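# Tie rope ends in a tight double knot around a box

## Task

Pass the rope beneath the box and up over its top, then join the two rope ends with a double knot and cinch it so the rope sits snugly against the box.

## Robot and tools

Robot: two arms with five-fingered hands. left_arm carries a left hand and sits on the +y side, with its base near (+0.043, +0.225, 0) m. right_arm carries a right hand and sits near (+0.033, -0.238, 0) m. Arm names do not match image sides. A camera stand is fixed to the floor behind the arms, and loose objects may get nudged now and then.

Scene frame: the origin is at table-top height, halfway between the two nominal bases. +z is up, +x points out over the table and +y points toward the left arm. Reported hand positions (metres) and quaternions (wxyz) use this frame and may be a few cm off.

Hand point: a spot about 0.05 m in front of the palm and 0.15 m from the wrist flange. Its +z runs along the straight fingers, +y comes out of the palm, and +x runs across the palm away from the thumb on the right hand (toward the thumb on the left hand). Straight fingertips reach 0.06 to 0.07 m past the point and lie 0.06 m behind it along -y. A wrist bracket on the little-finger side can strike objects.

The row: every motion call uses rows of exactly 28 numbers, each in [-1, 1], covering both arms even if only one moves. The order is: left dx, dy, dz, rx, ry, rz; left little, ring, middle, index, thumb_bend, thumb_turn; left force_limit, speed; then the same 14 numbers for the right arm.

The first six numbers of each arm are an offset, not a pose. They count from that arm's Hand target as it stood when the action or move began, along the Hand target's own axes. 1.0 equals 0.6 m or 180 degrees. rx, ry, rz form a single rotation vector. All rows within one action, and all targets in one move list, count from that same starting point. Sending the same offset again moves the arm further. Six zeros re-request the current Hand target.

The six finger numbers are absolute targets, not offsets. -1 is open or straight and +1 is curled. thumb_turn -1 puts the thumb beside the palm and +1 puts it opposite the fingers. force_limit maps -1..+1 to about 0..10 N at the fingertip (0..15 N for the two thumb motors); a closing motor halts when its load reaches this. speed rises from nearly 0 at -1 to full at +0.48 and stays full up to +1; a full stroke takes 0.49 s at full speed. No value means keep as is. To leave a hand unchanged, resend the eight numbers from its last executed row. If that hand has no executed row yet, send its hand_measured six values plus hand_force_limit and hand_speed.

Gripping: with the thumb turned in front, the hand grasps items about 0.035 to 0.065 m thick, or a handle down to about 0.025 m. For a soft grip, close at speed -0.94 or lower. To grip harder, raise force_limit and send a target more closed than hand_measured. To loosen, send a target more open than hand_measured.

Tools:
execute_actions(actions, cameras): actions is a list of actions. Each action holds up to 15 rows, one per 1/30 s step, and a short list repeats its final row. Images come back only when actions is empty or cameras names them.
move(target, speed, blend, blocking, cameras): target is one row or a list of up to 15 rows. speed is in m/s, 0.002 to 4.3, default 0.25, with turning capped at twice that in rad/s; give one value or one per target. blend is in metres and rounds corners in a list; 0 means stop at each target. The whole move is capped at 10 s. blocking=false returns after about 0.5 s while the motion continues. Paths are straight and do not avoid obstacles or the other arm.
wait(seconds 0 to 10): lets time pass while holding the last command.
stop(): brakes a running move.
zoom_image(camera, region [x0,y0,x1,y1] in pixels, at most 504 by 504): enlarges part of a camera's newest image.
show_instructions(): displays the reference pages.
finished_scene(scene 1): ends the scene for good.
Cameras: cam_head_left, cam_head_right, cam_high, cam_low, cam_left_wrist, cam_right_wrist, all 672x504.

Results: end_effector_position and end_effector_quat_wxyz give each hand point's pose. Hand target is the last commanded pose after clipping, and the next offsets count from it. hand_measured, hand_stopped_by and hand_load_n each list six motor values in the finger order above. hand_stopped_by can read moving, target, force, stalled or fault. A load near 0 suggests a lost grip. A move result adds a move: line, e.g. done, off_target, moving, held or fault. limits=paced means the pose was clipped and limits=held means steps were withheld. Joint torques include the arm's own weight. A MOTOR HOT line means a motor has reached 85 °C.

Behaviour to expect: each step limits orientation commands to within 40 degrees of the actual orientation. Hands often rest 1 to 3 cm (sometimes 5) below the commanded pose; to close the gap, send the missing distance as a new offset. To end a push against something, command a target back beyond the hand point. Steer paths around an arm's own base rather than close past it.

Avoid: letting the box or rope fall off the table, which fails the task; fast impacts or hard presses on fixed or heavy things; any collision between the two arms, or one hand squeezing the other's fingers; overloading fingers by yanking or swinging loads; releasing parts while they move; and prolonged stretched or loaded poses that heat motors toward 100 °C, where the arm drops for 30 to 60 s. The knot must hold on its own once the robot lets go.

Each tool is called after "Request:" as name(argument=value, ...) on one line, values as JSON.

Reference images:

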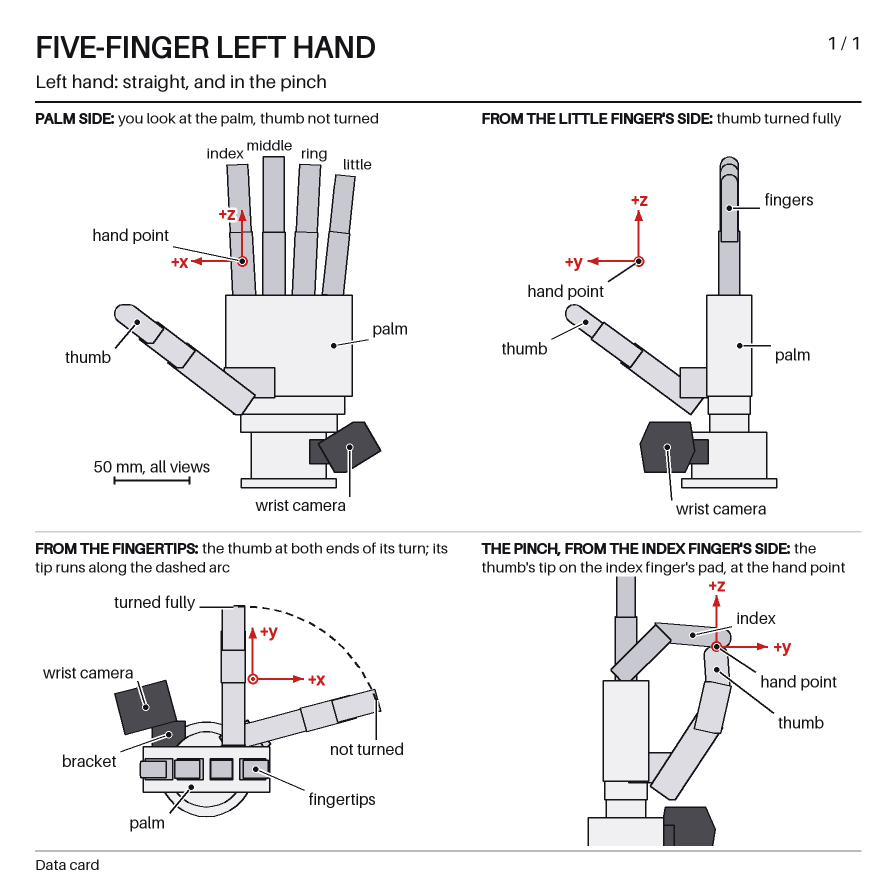

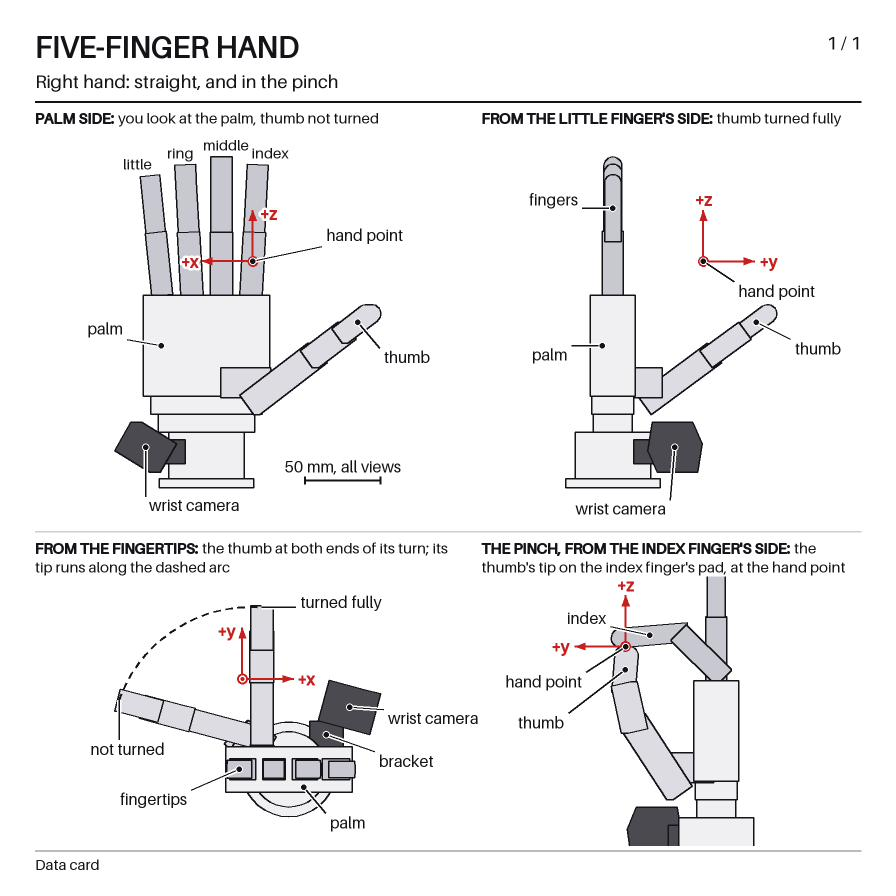

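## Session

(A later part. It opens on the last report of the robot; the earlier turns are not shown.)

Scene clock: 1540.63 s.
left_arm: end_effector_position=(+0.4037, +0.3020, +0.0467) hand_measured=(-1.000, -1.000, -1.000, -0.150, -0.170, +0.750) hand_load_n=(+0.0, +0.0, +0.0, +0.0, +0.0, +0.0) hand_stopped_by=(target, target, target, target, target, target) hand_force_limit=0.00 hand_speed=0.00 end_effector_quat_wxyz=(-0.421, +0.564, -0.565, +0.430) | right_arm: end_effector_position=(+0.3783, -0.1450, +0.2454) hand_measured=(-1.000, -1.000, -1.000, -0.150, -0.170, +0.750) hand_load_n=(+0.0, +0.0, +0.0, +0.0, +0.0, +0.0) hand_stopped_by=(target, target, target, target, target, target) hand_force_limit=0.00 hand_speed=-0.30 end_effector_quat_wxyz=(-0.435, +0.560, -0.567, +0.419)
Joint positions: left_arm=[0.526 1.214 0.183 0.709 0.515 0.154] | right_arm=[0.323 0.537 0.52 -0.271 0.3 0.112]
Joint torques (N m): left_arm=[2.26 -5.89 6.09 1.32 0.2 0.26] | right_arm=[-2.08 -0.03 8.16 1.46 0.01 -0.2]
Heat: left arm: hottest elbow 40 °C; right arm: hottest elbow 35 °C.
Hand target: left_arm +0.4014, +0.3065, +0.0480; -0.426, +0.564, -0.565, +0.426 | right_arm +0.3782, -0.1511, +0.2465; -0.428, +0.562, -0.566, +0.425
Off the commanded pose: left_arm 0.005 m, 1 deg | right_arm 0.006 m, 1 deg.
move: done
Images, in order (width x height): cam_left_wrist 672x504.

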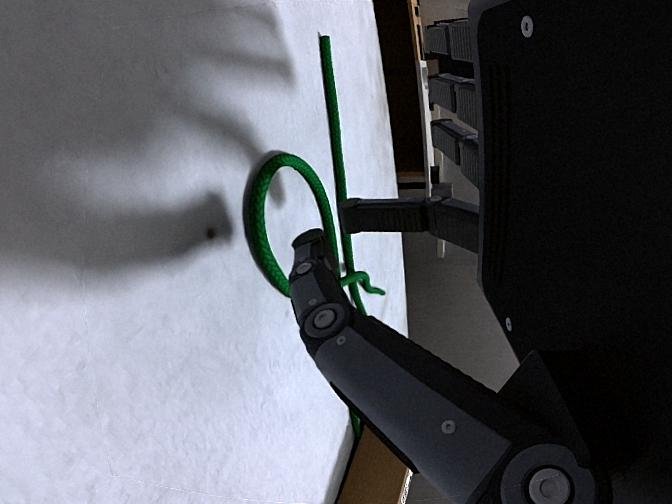

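Request:
move(target=[0, 0.0555, 0.0003, 0, 0, 0, -1, -1, -1, -0.15, -0.17, 0.75, 0, 0, 0, 0, 0, 0, 0, 0, -1, -1, -1, -0.15, -0.17, 0.75, 0, -0.3], speed=0.06, cameras=["cam_left_wrist"])

Request:
zoom_image(camera="cam_left_wrist", region=[180, 130, 430, 330])

Scene clock: 1549.87 s.
left_arm: end_effector_position=(+0.3973, +0.3028, +0.0212) hand_measured=(-1.000, -1.000, -1.000, -0.150, -0.170, +0.750) hand_load_n=(+0.0, +0.0, -0.5, +0.0, -0.5, +0.5) hand_stopped_by=(target, target, target, target, target, target) hand_force_limit=0.00 hand_speed=0.00 end_effector_quat_wxyz=(-0.424, +0.560, -0.566, +0.432) | right_arm: end_effector_position=(+0.3783, -0.1450, +0.2454) hand_measured=(-1.000, -1.000, -1.000, -0.150, -0.170, +0.750) hand_load_n=(+0.0, +0.0, +0.0, +0.0, +0.0, +0.0) hand_stopped_by=(target, target, target, target, target, target) hand_force_limit=0.00 hand_speed=-0.30 end_effector_quat_wxyz=(-0.435, +0.560, -0.567, +0.419)
Joint positions: left_arm=[0.546 1.387 0.148 0.923 0.539 0.163] | right_arm=[0.323 0.537 0.52 -0.271 0.3 0.112]
Joint torques (N m): left_arm=[2.43 -4.78 3.78 2.14 0.1 0.24] | right_arm=[-2.08 0.03 8.16 1.46 0.01 -0.2]
Heat: left arm: hottest elbow 40 °C; right arm: hottest elbow 35 °C.
Hand target: left_arm +0.3926, +0.3065, +0.0161; -0.426, +0.564, -0.565, +0.426 | right_arm +0.3782, -0.1511, +0.2465; -0.428, +0.562, -0.566, +0.425
Off the commanded pose: left_arm 0.008 m, 1 deg | right_arm 0.006 m, 1 deg.
move: done
Images, in order (width x height): cam_left_wrist 672x504.

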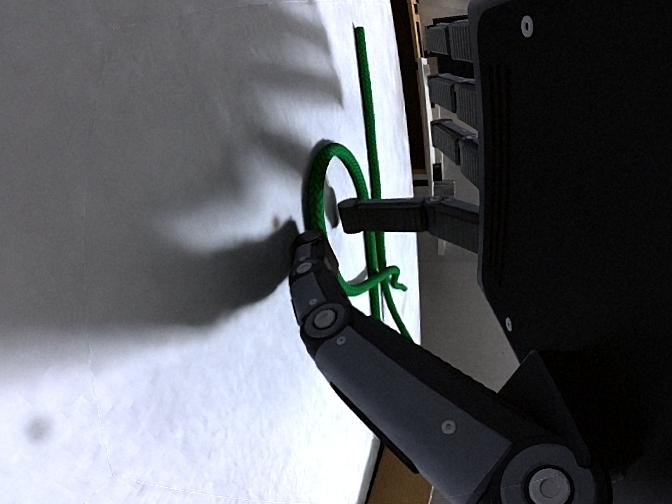

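Scaled by 2.016 from the camera's 672x504 image, which has a finer 960x720 frame.

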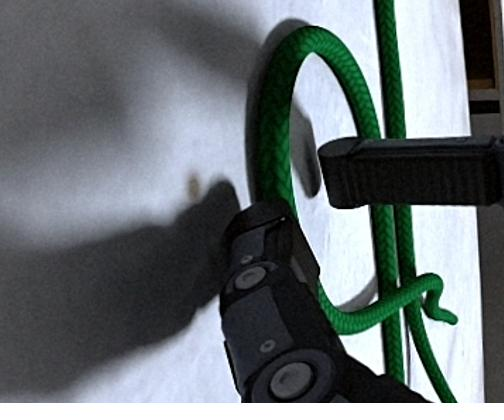

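Request:
move(target=[[0, 0.008, 0.002, 0, 0, 0, -1, -1, -1, 0.4, -0.17, 0.75, -0.1, -0.5, 0, 0, 0, 0, 0, 0, -1, -1, -1, -0.15, -0.17, 0.75, 0, -0.3],[0, 0, 0, 0, 0, 0, -1, -1, -1, 0.41, 0.0, 0.75, 0, -0.5, 0, 0, 0, 0, 0, 0, -1, -1, -1, -0.15, -0.17, 0.75, 0, -0.3],[0, -0.08, -0.023, 0, 0, 0, -1, -1, -1, 0.41, 0.0, 0.75, 0, -0.5, 0, 0, 0, 0, 0, 0, -1, -1, -1, -0.15, -0.17, 0.75, 0, -0.3]], speed=0.06, cameras=["cam_left_wrist","cam_high","cam_head_left"])

Request:
zoom_image(camera="cam_left_wrist", region=[180, 130, 430, 330])

Scene clock: 1561.10 s.
left_arm: end_effector_position=(+0.3786, +0.2921, +0.0483) hand_measured=(-1.000, -1.000, -1.000, +0.210, -0.108, +0.750) hand_load_n=(-0.5, +0.0, +0.0, +20.0, +6.5, +1.0) hand_stopped_by=(target, target, target, force, force, target) hand_force_limit=0.00 hand_speed=-0.50 end_effector_quat_wxyz=(-0.405, +0.574, -0.569, +0.427) | right_arm: end_effector_position=(+0.3783, -0.1450, +0.2454) hand_measured=(-1.000, -1.000, -1.000, -0.150, -0.170, +0.750) hand_load_n=(+0.0, +0.0, +0.0, +0.0, +0.5, +0.0) hand_stopped_by=(target, target, target, target, target, target) hand_force_limit=0.00 hand_speed=-0.30 end_effector_quat_wxyz=(-0.435, +0.560, -0.567, +0.419)
Joint positions: left_arm=[0.549 1.064 0.144 0.554 0.541 0.163] | right_arm=[0.323 0.537 0.52 -0.271 0.3 0.112]
Joint torques (N m): left_arm=[2.32 -4.13 10.7 1.4 0.08 0.24] | right_arm=[-2.02 -0.03 8.14 1.46 0.01 -0.2]
Heat: left arm: hottest elbow 39 °C; right arm: hottest elbow 35 °C.
Hand target: left_arm +0.3924, +0.3066, +0.0660; -0.426, +0.564, -0.565, +0.426 | right_arm +0.3782, -0.1511, +0.2465; -0.428, +0.562, -0.566, +0.425
Off the commanded pose: left_arm 0.027 m, 3 deg | right_arm 0.006 m, 1 deg.
move: off_target (left_arm)
Images, in order (width x height): cam_head_left 672x504, cam_high 672x504, cam_left_wrist 672x504.

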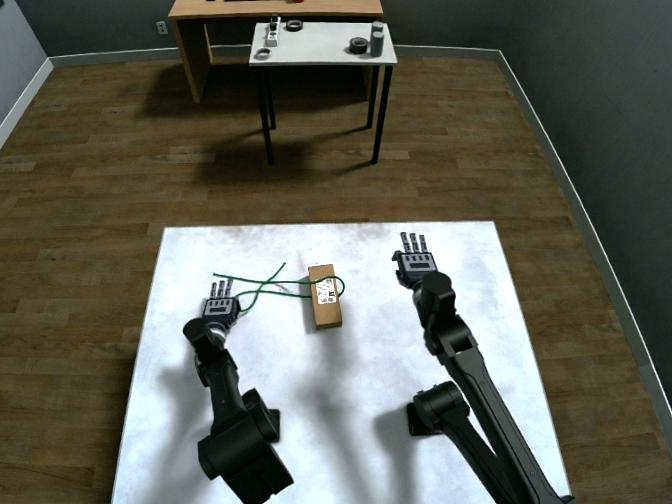

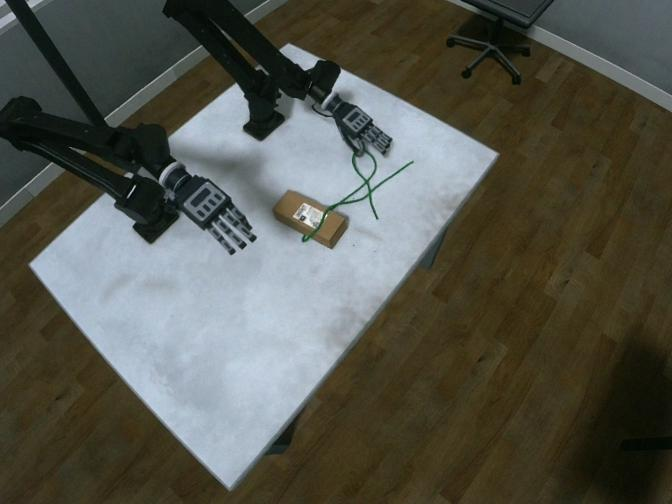

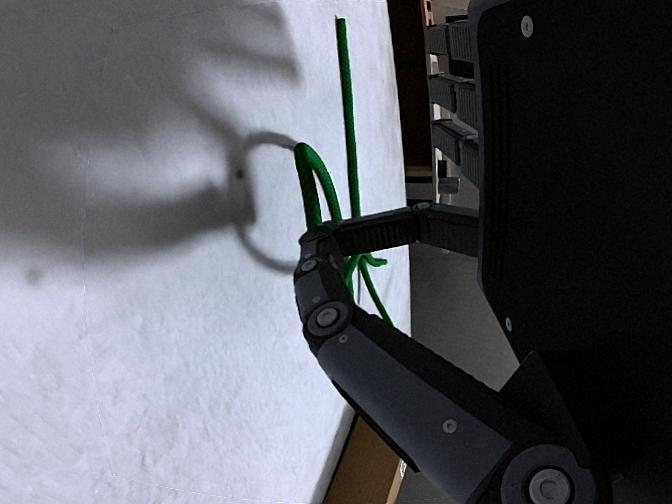

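Scaled by 2.016 from the camera's 672x504 image, which has a finer 960x720 frame.

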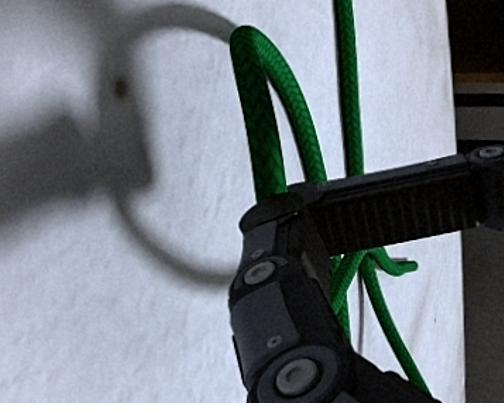

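Request:
move(target=[[0, -0.072, -0.0207, 0, 0, 0, -1, -1, -1, 0.41, 0.0, 0.75, 0, -0.5, 0, 0, 0, 0, 0, 0, -1, -1, -1, -0.15, -0.17, 0.75, 0, -0.3],[0.0117, -0.1385, 0.2168, 0, 0, 0, -1, -1, -1, 0.41, 0.0, 0.75, 0, -0.5, 0, 0, 0, 0, 0, 0, -1, -1, -1, -0.15, -0.17, 0.75, 0, -0.3],[0.0117, 0.0088, 0.259, 0, 0, 0, -1, -1, -1, 0.41, 0.0, 0.75, 0, -0.5, 0, 0, 0, 0, 0, 0, -1, -1, -1, -0.15, -0.17, 0.75, 0, -0.3]], speed=0.12, cameras=["cam_left_wrist","cam_high","cam_head_left"])

Request:
zoom_image(camera="cam_head_left", region=[190, 230, 360, 350])

Scene clock: 1573.70 s.
left_arm: end_effector_position=(+0.5407, +0.3064, +0.0255) hand_measured=(-1.000, -1.000, -1.000, +0.210, -0.108, +0.750) hand_load_n=(+0.0, +0.0, +0.0, +20.0, +7.0, +0.5) hand_stopped_by=(target, target, target, force, force, target) hand_force_limit=0.00 hand_speed=-0.50 end_effector_quat_wxyz=(-0.432, +0.564, -0.562, +0.424) | right_arm: end_effector_position=(+0.3783, -0.1450, +0.2454) hand_measured=(-1.000, -1.000, -1.000, -0.150, -0.170, +0.750) hand_load_n=(+0.0, +0.5, -0.5, +0.0, +0.0, +0.0) hand_stopped_by=(target, target, target, target, target, target) hand_force_limit=0.00 hand_speed=-0.30 end_effector_quat_wxyz=(-0.435, +0.560, -0.567, +0.419)
Joint positions: left_arm=[0.325 1.636 0.493 0.861 0.304 0.094] | right_arm=[0.323 0.537 0.52 -0.271 0.3 0.112]
Joint torques (N m): left_arm=[0.26 -9.11 5.16 2.21 -0.06 0.11] | right_arm=[-2.08 0.03 8.16 1.46 0.01 -0.2]
Heat: left arm: hottest elbow 40 °C; right arm: hottest elbow 36 °C.
Hand target: left_arm +0.5404, +0.2995, +0.0183; -0.426, +0.564, -0.565, +0.426 | right_arm +0.3782, -0.1511, +0.2465; -0.428, +0.562, -0.566, +0.425
Off the commanded pose: left_arm 0.010 m, 1 deg | right_arm 0.006 m, 1 deg.
move: done
Images, in order (width x height): cam_head_left 672x504, cam_high 672x504, cam_left_wrist 672x504.

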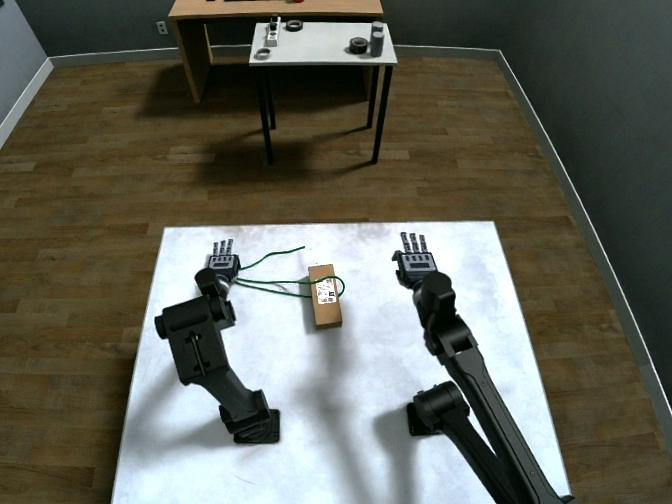

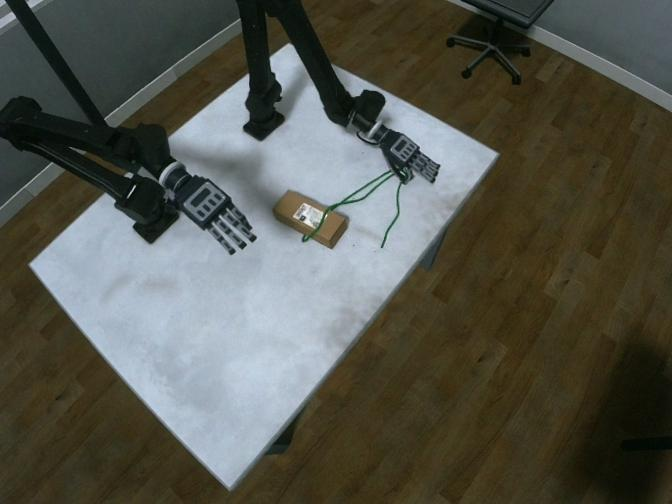

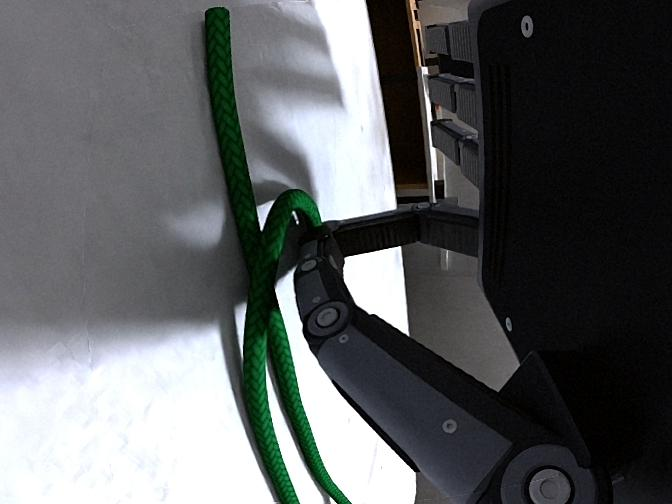

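Scaled by 2.965 from the camera's 672x504 image, which has a finer 960x720 frame.

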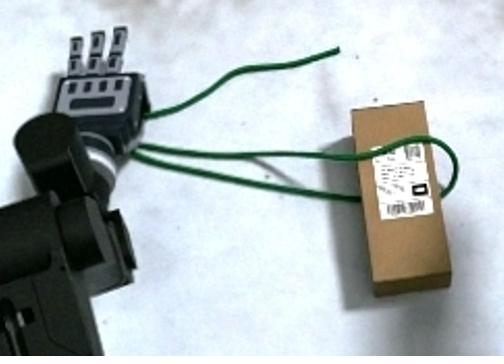

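Request:
move(target=[[0, 0, 0, 0, 0, 0, -1, -1, -1, -0.15, -0.17, 0.75, 0, -0.3, 0, 0, 0, 0, 0, 0, -1, -1, -1, -0.15, -0.17, 0.75, 0, -0.3],[0, -0.1602, -0.046, 0, 0, 0, -1, -1, -1, -0.15, -0.17, 0.75, 0, -0.3, 0, 0, 0, 0, 0, 0, -1, -1, -1, -0.15, -0.17, 0.75, 0, -0.3],[-0.2, -0.2613, -0.491, 0, 0, 0, -1, -1, -1, -0.15, -0.17, 0.75, 0, -0.3, -0.3333, 0.0197, 0.2165, 0, -0.1071, -0.0297, -1, -1, -1, -0.15, -0.17, 0.75, 0, -0.3],[-0.2, -0.2613, -0.491, 0, 0, 0, -1, -1, -1, -0.15, -0.17, 0.75, 0, -0.3, -0.4767, 0.1807, 0.3875, 0, -0.1071, -0.0297, -1, -1, -1, -0.15, -0.17, 0.75, 0, -0.3]], speed=0.2, cameras=["cam_right_wrist","cam_high","cam_head_left"])

Request:
zoom_image(camera="cam_head_left", region=[190, 230, 360, 350])

Request:
zoom_image(camera="cam_high", region=[270, 90, 430, 250])

Scene clock: 1596.67 s.
left_arm: end_effector_position=(+0.2980, +0.4044, +0.2264) hand_measured=(-1.000, -1.000, -1.000, -0.150, -0.170, +0.750) hand_load_n=(-0.5, -0.5, +0.0, +0.0, +0.0, +0.0) hand_stopped_by=(target, target, target, target, target, target) hand_force_limit=0.00 hand_speed=-0.30 end_effector_quat_wxyz=(-0.407, +0.574, -0.561, +0.436) | right_arm: end_effector_position=(+0.5609, +0.1179, +0.0614) hand_measured=(-1.000, -1.000, -1.000, -0.150, -0.170, +0.750) hand_load_n=(+0.0, -0.5, +0.0, +0.0, +0.0, +0.0) hand_stopped_by=(target, target, target, target, target, target) hand_force_limit=0.00 hand_speed=-0.30 end_effector_quat_wxyz=(-0.475, +0.664, -0.467, +0.340)
Joint positions: left_arm=[1.193 0.776 0.626 -0.562 1.114 0.614] | right_arm=[0.619 1.731 0.873 0.522 0.269 0.084]
Joint torques (N m): left_arm=[2.32 -2.32 15.46 0.94 0.63 0.24] | right_arm=[0.44 -10.99 8.44 2.71 0.26 -0.01]
Heat: left arm: hottest elbow 39 °C; right arm: hottest elbow 36 °C.
Hand target: left_arm +0.3002, +0.4195, +0.2499; -0.426, +0.564, -0.565, +0.426 | right_arm +0.5729, +0.1360, +0.0811; -0.497, +0.651, -0.459, +0.344
Off the commanded pose: left_arm 0.028 m, 3 deg | right_arm 0.029 m, 3 deg.
move: off_target (left_arm, right_arm)
Images, in order (width x height): cam_head_left 672x504, cam_high 672x504, cam_right_wrist 672x504.

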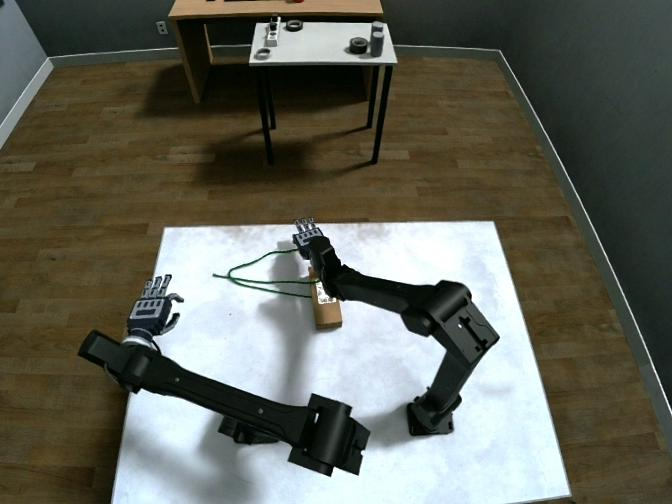

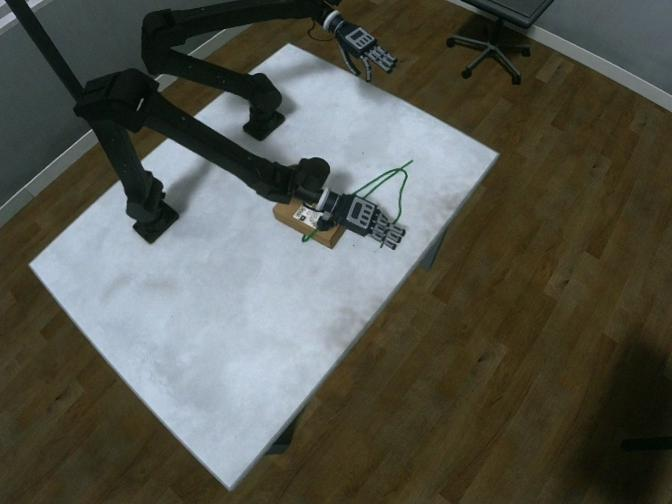

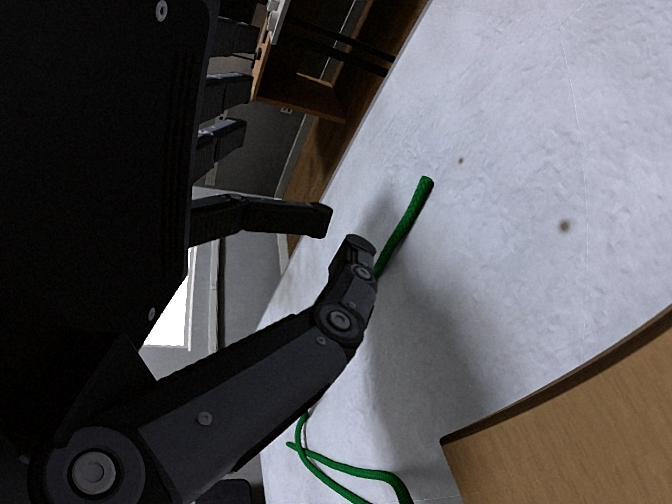

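Scaled by 2.965 from the camera's 672x504 image, which has a finer 960x720 frame.

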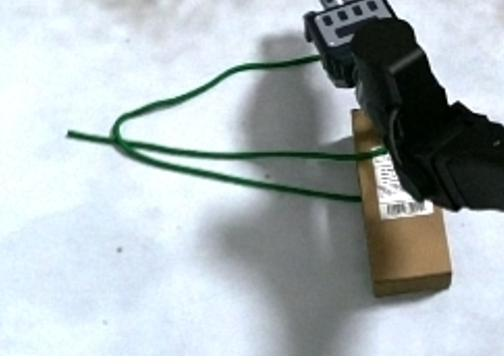

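Scaled by 3.150 from the camera's 672x504 image, which has a finer 960x720 frame.

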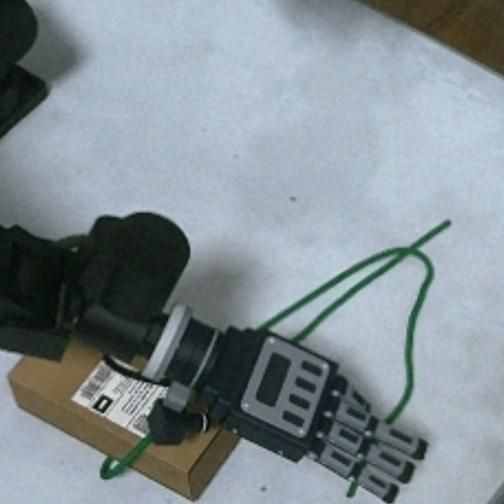

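Request:
move(target=[0, 0, 0, 0, 0, 0, -1, -1, -1, -0.15, -0.17, 0.75, 0, -0.3, 0.0108, 0.0787, 0.0582, 0, 0, 0, -1, -1, -1, -0.15, -0.17, 0.75, 0, -0.3], speed=0.1, cameras=["cam_right_wrist"])

Scene clock: 1606.93 s.
left_arm: end_effector_position=(+0.2980, +0.4044, +0.2264) hand_measured=(-1.000, -1.000, -1.000, -0.150, -0.170, +0.750) hand_load_n=(+0.0, +0.0, +0.0, +0.0, +0.0, +0.0) hand_stopped_by=(target, target, target, target, target, target) hand_force_limit=0.00 hand_speed=-0.30 end_effector_quat_wxyz=(-0.407, +0.574, -0.561, +0.436) | right_arm: end_effector_position=(+0.5768, +0.1331, +0.0154) hand_measured=(-1.000, -1.000, -1.000, -0.150, -0.170, +0.750) hand_load_n=(+0.0, +0.0, +0.0, -0.5, +0.0, +0.0) hand_stopped_by=(target, target, target, target, target, target) hand_force_limit=0.00 hand_speed=-0.30 end_effector_quat_wxyz=(-0.484, +0.663, -0.462, +0.337)
Joint positions: left_arm=[1.193 0.776 0.626 -0.562 1.114 0.614] | right_arm=[0.619 1.882 0.913 0.649 0.253 0.084]
Joint torques (N m): left_arm=[2.37 -2.37 15.45 0.94 0.63 0.24] | right_arm=[-1.73 -11.63 7.38 2.78 0 -0.08]
Heat: left arm: hottest elbow 40 °C; right arm: hottest elbow 36 °C.
Hand target: left_arm +0.3002, +0.4195, +0.2499; -0.426, +0.564, -0.565, +0.426 | right_arm +0.5947, +0.1374, +0.0263; -0.497, +0.651, -0.459, +0.344
Off the commanded pose: left_arm 0.028 m, 3 deg | right_arm 0.021 m, 2 deg.
move: off_target (left_arm, right_arm)
Images, in order (width x height): cam_right_wrist 672x504.

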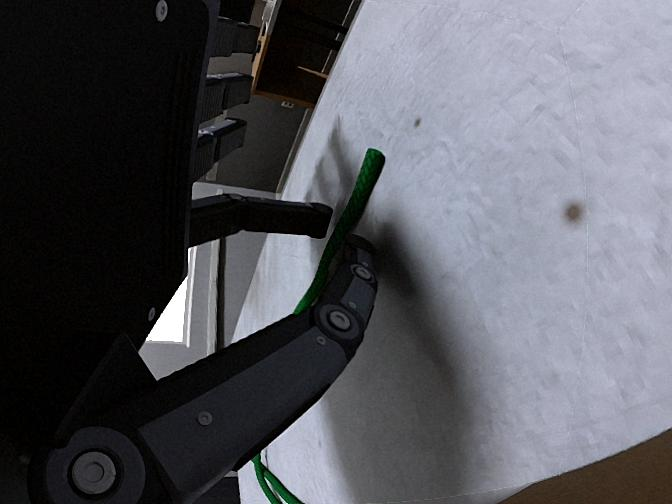

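Request:
zoom_image(camera="cam_right_wrist", region=[250, 130, 500, 330])

Scaled by 2.016 from the camera's 672x504 image, which has a finer 960x720 frame.

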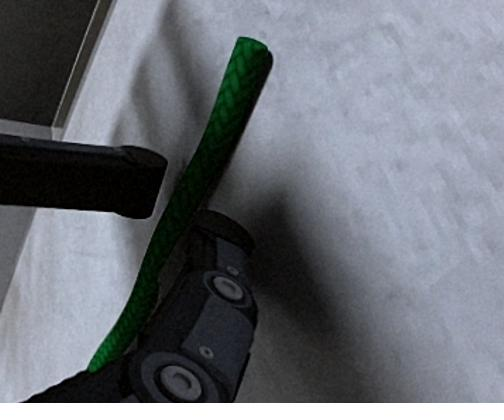

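Request:
move(target=[[0, 0, 0, 0, 0, 0, -1, -1, -1, -0.15, -0.17, 0.75, 0, -0.3, 0, 0.0043, 0.0152, 0, 0, 0, -1, -1, -1, -0.15, -0.17, 0.75, 0, -0.3],[0, 0, 0, 0, 0, 0, -1, -1, -1, -0.15, -0.17, 0.75, 0, -0.3, 0, 0.0123, 0.0175, 0, 0, 0, -1, -1, -1, 0.4, -0.17, 0.75, -0.2, -0.5],[0, 0, 0, 0, 0, 0, -1, -1, -1, -0.15, -0.17, 0.75, 0, -0.3, 0, 0.0043, 0.0152, 0, 0, 0, -1, -1, -1, 0.41, 0.0, 0.75, -0.1, -0.5]], speed=0.06, cameras=["cam_right_wrist"])

Request:
zoom_image(camera="cam_right_wrist", region=[250, 130, 500, 330])

Scene clock: 1623.67 s.
left_arm: end_effector_position=(+0.2980, +0.4044, +0.2264) hand_measured=(-1.000, -1.000, -1.000, -0.150, -0.170, +0.750) hand_load_n=(+0.0, +0.0, +0.0, +0.0, +0.0, +0.0) hand_stopped_by=(target, target, target, target, target, target) hand_force_limit=0.00 hand_speed=-0.30 end_effector_quat_wxyz=(-0.407, +0.574, -0.561, +0.436) | right_arm: end_effector_position=(+0.5866, +0.1404, +0.0151) hand_measured=(-1.000, -1.000, -1.000, +0.256, -0.172, +0.750) hand_load_n=(+0.0, +0.0, +0.0, +11.0, +7.5, -2.0) hand_stopped_by=(target, target, target, force, force, target) hand_force_limit=-0.10 hand_speed=-0.50 end_effector_quat_wxyz=(-0.492, +0.658, -0.459, +0.338)
Joint positions: left_arm=[1.193 0.776 0.626 -0.562 1.114 0.614] | right_arm=[0.618 1.909 0.941 0.668 0.249 0.084]
Joint torques (N m): left_arm=[2.32 -2.32 15.46 0.92 0.63 0.25] | right_arm=[-2.02 -12.1 7.13 1.94 -0.02 -0.09]
Heat: left arm: hottest elbow 42 °C; right arm: hottest elbow 36 °C.
Hand target: left_arm +0.3002, +0.4195, +0.2499; -0.426, +0.564, -0.565, +0.426 | right_arm +0.6022, +0.1401, +0.0212; -0.497, +0.651, -0.459, +0.344
Off the commanded pose: left_arm 0.028 m, 3 deg | right_arm 0.017 m, 1 deg.
move: off_target (left_arm, right_arm); target 2's new numbers were sent with right_arm's hand 0.016 m and 1 deg from that target; target 3's new numbers were sent with right_arm's hand 0.017 m and 1 deg from that target
Images, in order (width x height): cam_right_wrist 672x504.

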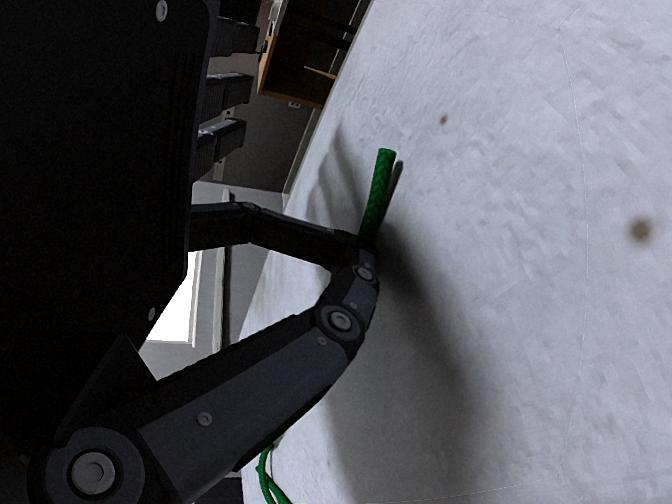

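Scaled by 2.016 from the camera's 672x504 image, which has a finer 960x720 frame.

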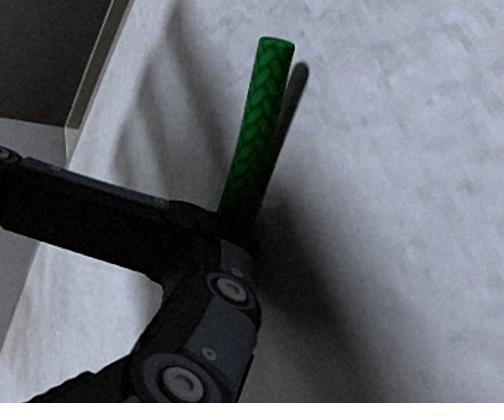

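Request:
move(target=[[0, 0, 0, 0, 0, 0, -1, -1, -1, -0.15, -0.17, 0.75, 0, -0.3, -0.0285, -0.0585, -0.0983, 0, 0, 0, -1, -1, -1, 0.41, 0.0, 0.75, -0.1, -0.5],[0, 0, 0, 0, 0, 0, -1, -1, -1, -0.15, -0.17, 0.75, 0, -0.3, -0.077, -0.0298, -0.1677, 0, 0, 0, -1, -1, -1, 0.41, 0.0, 0.75, -0.1, -0.5],[0, 0, 0, 0, 0, 0, -1, -1, -1, -0.15, -0.17, 0.75, 0, -0.3, -0.077, 0.0518, -0.1442, 0, 0, 0, -1, -1, -1, 0.41, 0.0, 0.75, -0.1, -0.5]], speed=0.1, cameras=["cam_right_wrist","cam_head_left","cam_high"])

Request:
zoom_image(camera="cam_head_left", region=[190, 230, 360, 350])

Request:
zoom_image(camera="cam_high", region=[270, 90, 430, 250])

Scene clock: 1644.07 s.
left_arm: end_effector_position=(+0.2980, +0.4044, +0.2264) hand_measured=(-1.000, -1.000, -1.000, -0.150, -0.170, +0.750) hand_load_n=(+0.0, +0.0, +0.0, +0.5, +0.0, +0.0) hand_stopped_by=(target, target, target, target, target, target) hand_force_limit=0.00 hand_speed=-0.30 end_effector_quat_wxyz=(-0.407, +0.574, -0.561, +0.436) | right_arm: end_effector_position=(+0.5057, +0.1456, +0.0225) hand_measured=(-1.000, -1.000, -1.000, +0.256, -0.172, +0.750) hand_load_n=(-0.5, -0.5, +0.0, +11.0, +7.0, -2.0) hand_stopped_by=(target, target, target, force, force, target) hand_force_limit=-0.10 hand_speed=-0.50 end_effector_quat_wxyz=(-0.494, +0.651, -0.457, +0.352)
Joint positions: left_arm=[1.193 0.776 0.626 -0.562 1.114 0.614] | right_arm=[0.747 1.802 0.758 0.752 0.394 0.108]
Joint torques (N m): left_arm=[2.32 -2.32 15.45 0.92 0.63 0.25] | right_arm=[0.5 -9.7 4.52 2.33 0.21 0.12]
Heat: left arm: hottest elbow 44 °C; right arm: hottest elbow 36 °C.
Hand target: left_arm +0.3002, +0.4195, +0.2499; -0.426, +0.564, -0.565, +0.426 | right_arm +0.5002, +0.1524, +0.0150; -0.497, +0.651, -0.459, +0.344
Off the commanded pose: left_arm 0.028 m, 3 deg | right_arm 0.011 m, 1 deg.
move: off_target (left_arm, right_arm)
Images, in order (width x height): cam_head_left 672x504, cam_high 672x504, cam_right_wrist 672x504.

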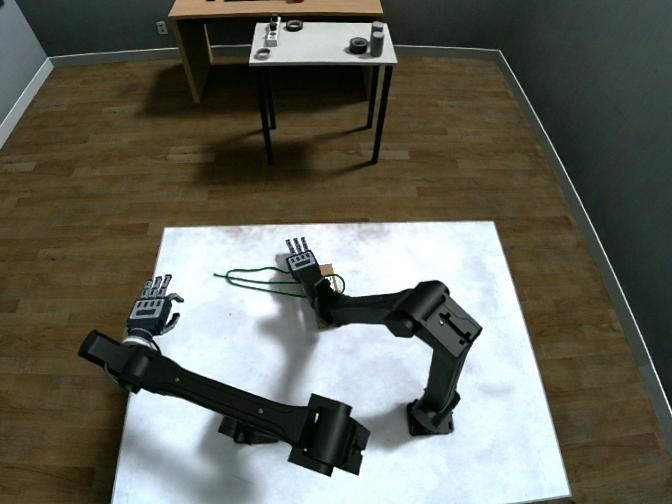

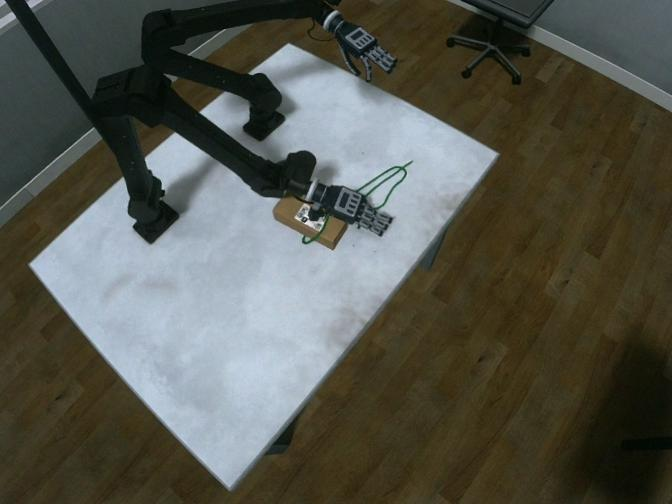

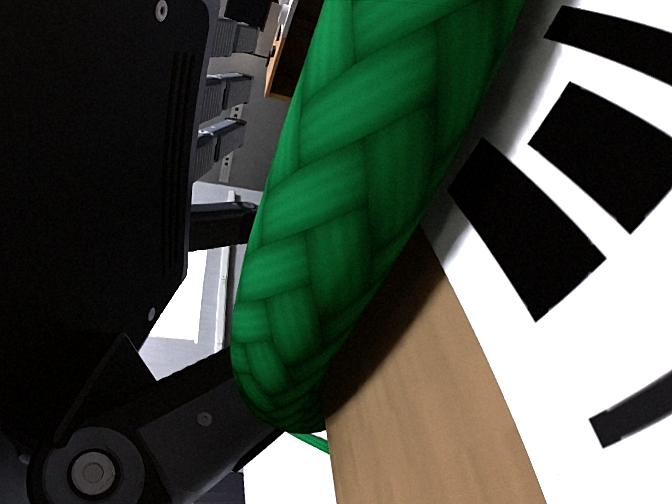

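Scaled by 2.965 from the camera's 672x504 image, which has a finer 960x720 frame.

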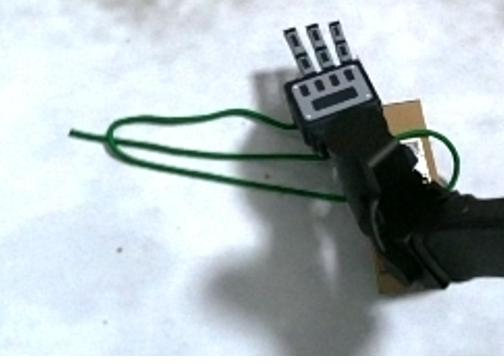

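Scaled by 3.150 from the camera's 672x504 image, which has a finer 960x720 frame.

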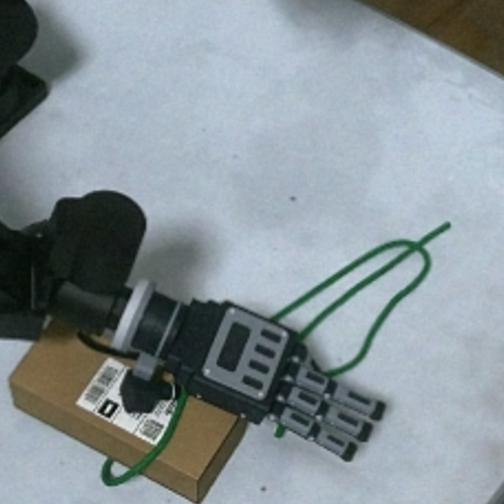

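Request:
move(target=[[0, 0, 0, 0, 0, 0, -1, -1, -1, -0.15, -0.17, 0.75, 0, -0.3, 0, 0, 0, 0, 0, 0, -1, -1, -1, -0.15, -0.17, 0.75, 0, -0.3],[0, 0, 0, 0, 0, 0, -1, -1, -1, -0.15, -0.17, 0.75, 0, -0.3, 0, -0.1602, -0.046, 0, 0, 0, -1, -1, -1, -0.15, -0.17, 0.75, 0, -0.3],[0, 0, 0, 0, 0, 0, -1, -1, -1, -0.15, -0.17, 0.75, 0, -0.3, 0.4048, -0.277, -0.4543, 0, 0.1068, 0.0307, -1, -1, -1, -0.15, -0.17, 0.75, 0, -0.3]], speed=0.15, cameras=["cam_right_wrist","cam_head_left","cam_high"])

Request:
zoom_image(camera="cam_head_left", region=[190, 230, 360, 350])

Request:
zoom_image(camera="cam_high", region=[270, 90, 430, 250])

Scene clock: 1656.13 s.
left_arm: end_effector_position=(+0.2980, +0.4044, +0.2264) hand_measured=(-1.000, -1.000, -1.000, -0.150, -0.170, +0.750) hand_load_n=(+0.0, +0.0, +0.0, +0.0, +0.0, +0.0) hand_stopped_by=(target, target, target, target, target, target) hand_force_limit=0.00 hand_speed=-0.30 end_effector_quat_wxyz=(-0.407, +0.574, -0.561, +0.436) | right_arm: end_effector_position=(+0.3778, -0.1464, +0.2396) hand_measured=(-1.000, -1.000, -1.000, -0.150, -0.170, +0.750) hand_load_n=(+0.0, +0.0, +0.0, +0.0, +0.0, +0.0) hand_stopped_by=(target, target, target, target, target, target) hand_force_limit=0.00 hand_speed=-0.30 end_effector_quat_wxyz=(-0.432, +0.562, -0.569, +0.416)
Joint positions: left_arm=[1.193 0.776 0.626 -0.562 1.114 0.614] | right_arm=[0.315 0.538 0.511 -0.268 0.292 0.113]
Joint torques (N m): left_arm=[2.32 -2.32 15.46 0.92 0.63 0.25] | right_arm=[-2.02 0.03 8.81 1.51 0.01 -0.17]
Heat: left arm: hottest elbow 45 °C; right arm: hottest elbow 36 °C.
Hand target: left_arm +0.3002, +0.4195, +0.2499; -0.426, +0.564, -0.565, +0.426 | right_arm +0.3790, -0.1519, +0.2464; -0.429, +0.561, -0.566, +0.424
Off the commanded pose: left_arm 0.028 m, 3 deg | right_arm 0.009 m, 1 deg.
move: off_target (left_arm)
Images, in order (width x height): cam_head_left 672x504, cam_high 672x504, cam_right_wrist 672x504.

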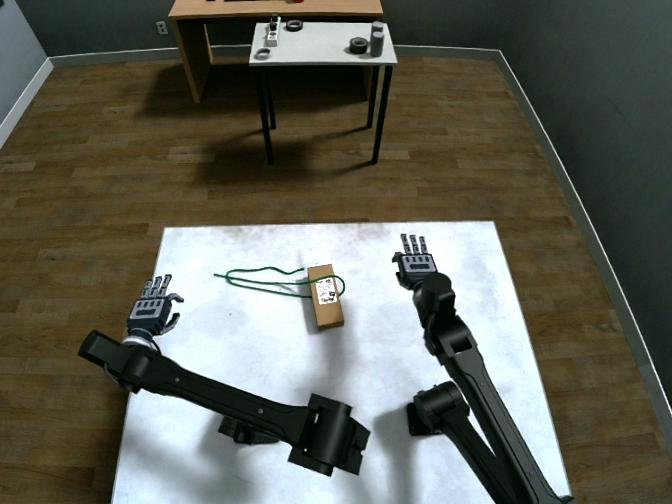

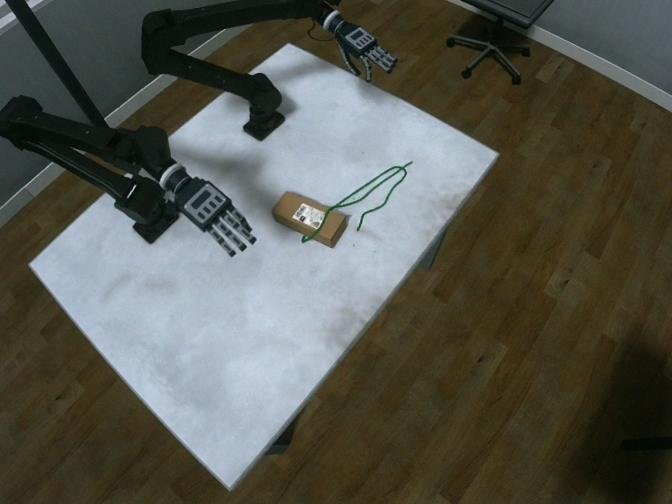

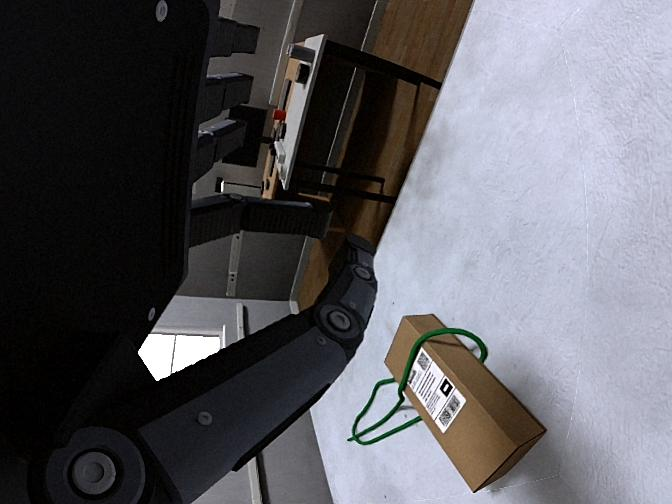

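Scaled by 2.965 from the camera's 672x504 image, which has a finer 960x720 frame.

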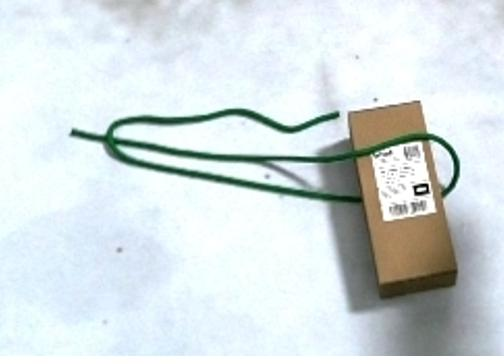

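Scaled by 3.150 from the camera's 672x504 image, which has a finer 960x720 frame.

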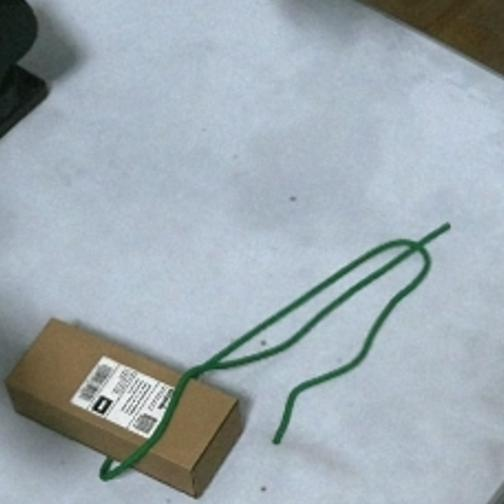

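Request:
move(target=[0.4908, 0.1542, 0.4292, 0, 0, 0, -1, -1, -1, -0.15, -0.17, 0.75, 0, -0.3, 0, 0, 0, 0, 0, 0, -1, -1, -1, -0.15, -0.17, 0.75, 0, -0.3], speed=0.2, cameras=["cam_left_wrist","cam_head_left","cam_high"])

Scene clock: 1677.33 s.
left_arm: end_effector_position=(+0.5021, +0.1353, +0.0710) hand_measured=(-1.000, -1.000, -1.000, -0.150, -0.170, +0.750) hand_load_n=(+0.0, -0.5, +0.0, -0.5, +0.0, +0.0) hand_stopped_by=(target, target, target, target, target, target) hand_force_limit=0.00 hand_speed=-0.30 end_effector_quat_wxyz=(-0.419, +0.572, -0.577, +0.406) | right_arm: end_effector_position=(+0.3778, -0.1464, +0.2394) hand_measured=(-1.000, -1.000, -1.000, -0.150, -0.170, +0.750) hand_load_n=(+0.0, +0.0, +0.0, +0.0, +0.0, +0.0) hand_stopped_by=(target, target, target, target, target, target) hand_force_limit=0.00 hand_speed=-0.30 end_effector_quat_wxyz=(-0.432, +0.562, -0.569, +0.417)
Joint positions: left_arm=[-0.208 1.317 0.418 0.566 -0.208 -0.052] | right_arm=[0.315 0.538 0.511 -0.269 0.292 0.113]
Joint torques (N m): left_arm=[0.32 -6.89 11.21 2.41 -0.21 0.07] | right_arm=[-2.02 -0.03 8.81 1.46 0.01 -0.2]
Heat: left arm: hottest elbow 45 °C; right arm: hottest elbow 37 °C.
Hand target: left_arm +0.5223, +0.1248, +0.0902; -0.426, +0.564, -0.565, +0.426 | right_arm +0.3790, -0.1520, +0.2464; -0.429, +0.561, -0.566, +0.424
Off the commanded pose: left_arm 0.030 m, 3 deg | right_arm 0.009 m, 1 deg.
move: off_target (left_arm)
Images, in order (width x height): cam_head_left 672x504, cam_high 672x504, cam_left_wrist 672x504.

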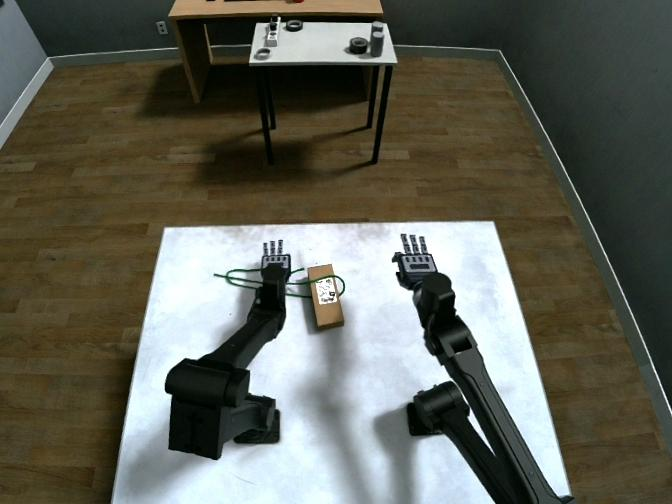

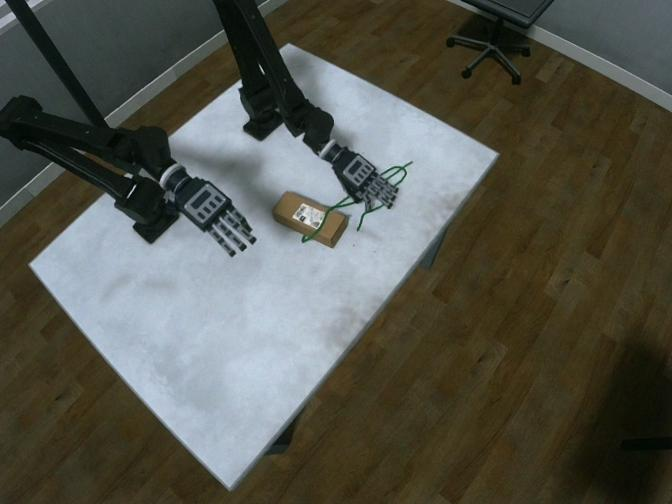

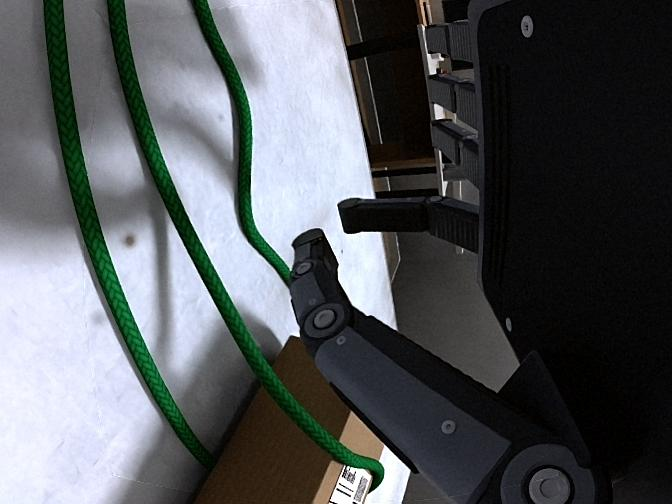

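Request:
move(target=[0, 0.0881, 0.0253, 0, 0, 0, -1, -1, -1, -0.15, -0.17, 0.75, 0, -0.3, 0, 0, 0, 0, 0, 0, -1, -1, -1, -0.15, -0.17, 0.75, 0, -0.3], speed=0.08, cameras=["cam_left_wrist"])

Scene clock: 1688.80 s.
left_arm: end_effector_position=(+0.5200, +0.1316, +0.0336) hand_measured=(-1.000, -1.000, -1.000, -0.150, -0.170, +0.750) hand_load_n=(+0.0, -0.5, +0.0, -0.5, +0.5, +0.0) hand_stopped_by=(target, target, target, target, target, target) hand_force_limit=0.00 hand_speed=-0.30 end_effector_quat_wxyz=(-0.427, +0.567, -0.567, +0.418) | right_arm: end_effector_position=(+0.3778, -0.1464, +0.2394) hand_measured=(-1.000, -1.000, -1.000, -0.150, -0.170, +0.750) hand_load_n=(+0.0, +0.0, +0.0, +0.0, +0.0, +0.0) hand_stopped_by=(target, target, target, target, target, target) hand_force_limit=0.00 hand_speed=-0.30 end_effector_quat_wxyz=(-0.432, +0.562, -0.569, +0.417)
Joint positions: left_arm=[-0.208 1.531 0.418 0.816 -0.209 -0.052] | right_arm=[0.315 0.538 0.511 -0.269 0.292 0.113]
Joint torques (N m): left_arm=[0.38 -8.59 6.06 2.39 -0.19 0.08] | right_arm=[-2.02 -0.03 8.83 1.46 0.01 -0.2]
Heat: left arm: hottest elbow 44 °C; right arm: hottest elbow 37 °C.
Hand target: left_arm +0.5224, +0.1249, +0.0352; -0.426, +0.564, -0.565, +0.426 | right_arm +0.3790, -0.1520, +0.2464; -0.429, +0.561, -0.566, +0.424
Off the commanded pose: left_arm 0.007 m, 1 deg | right_arm 0.009 m, 1 deg.
move: done
Images, in order (width x height): cam_left_wrist 672x504.

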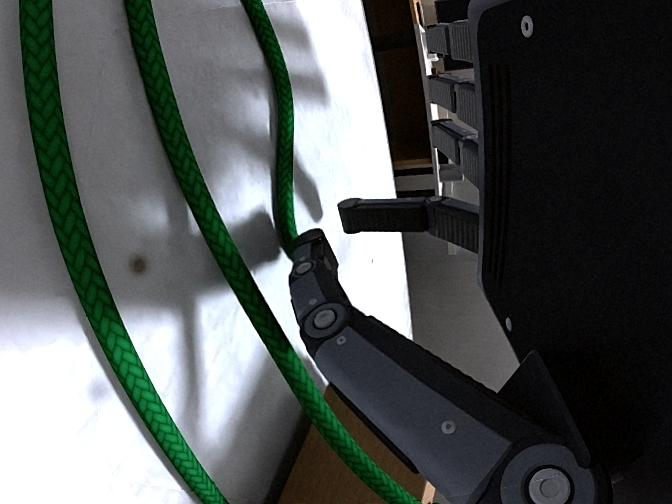

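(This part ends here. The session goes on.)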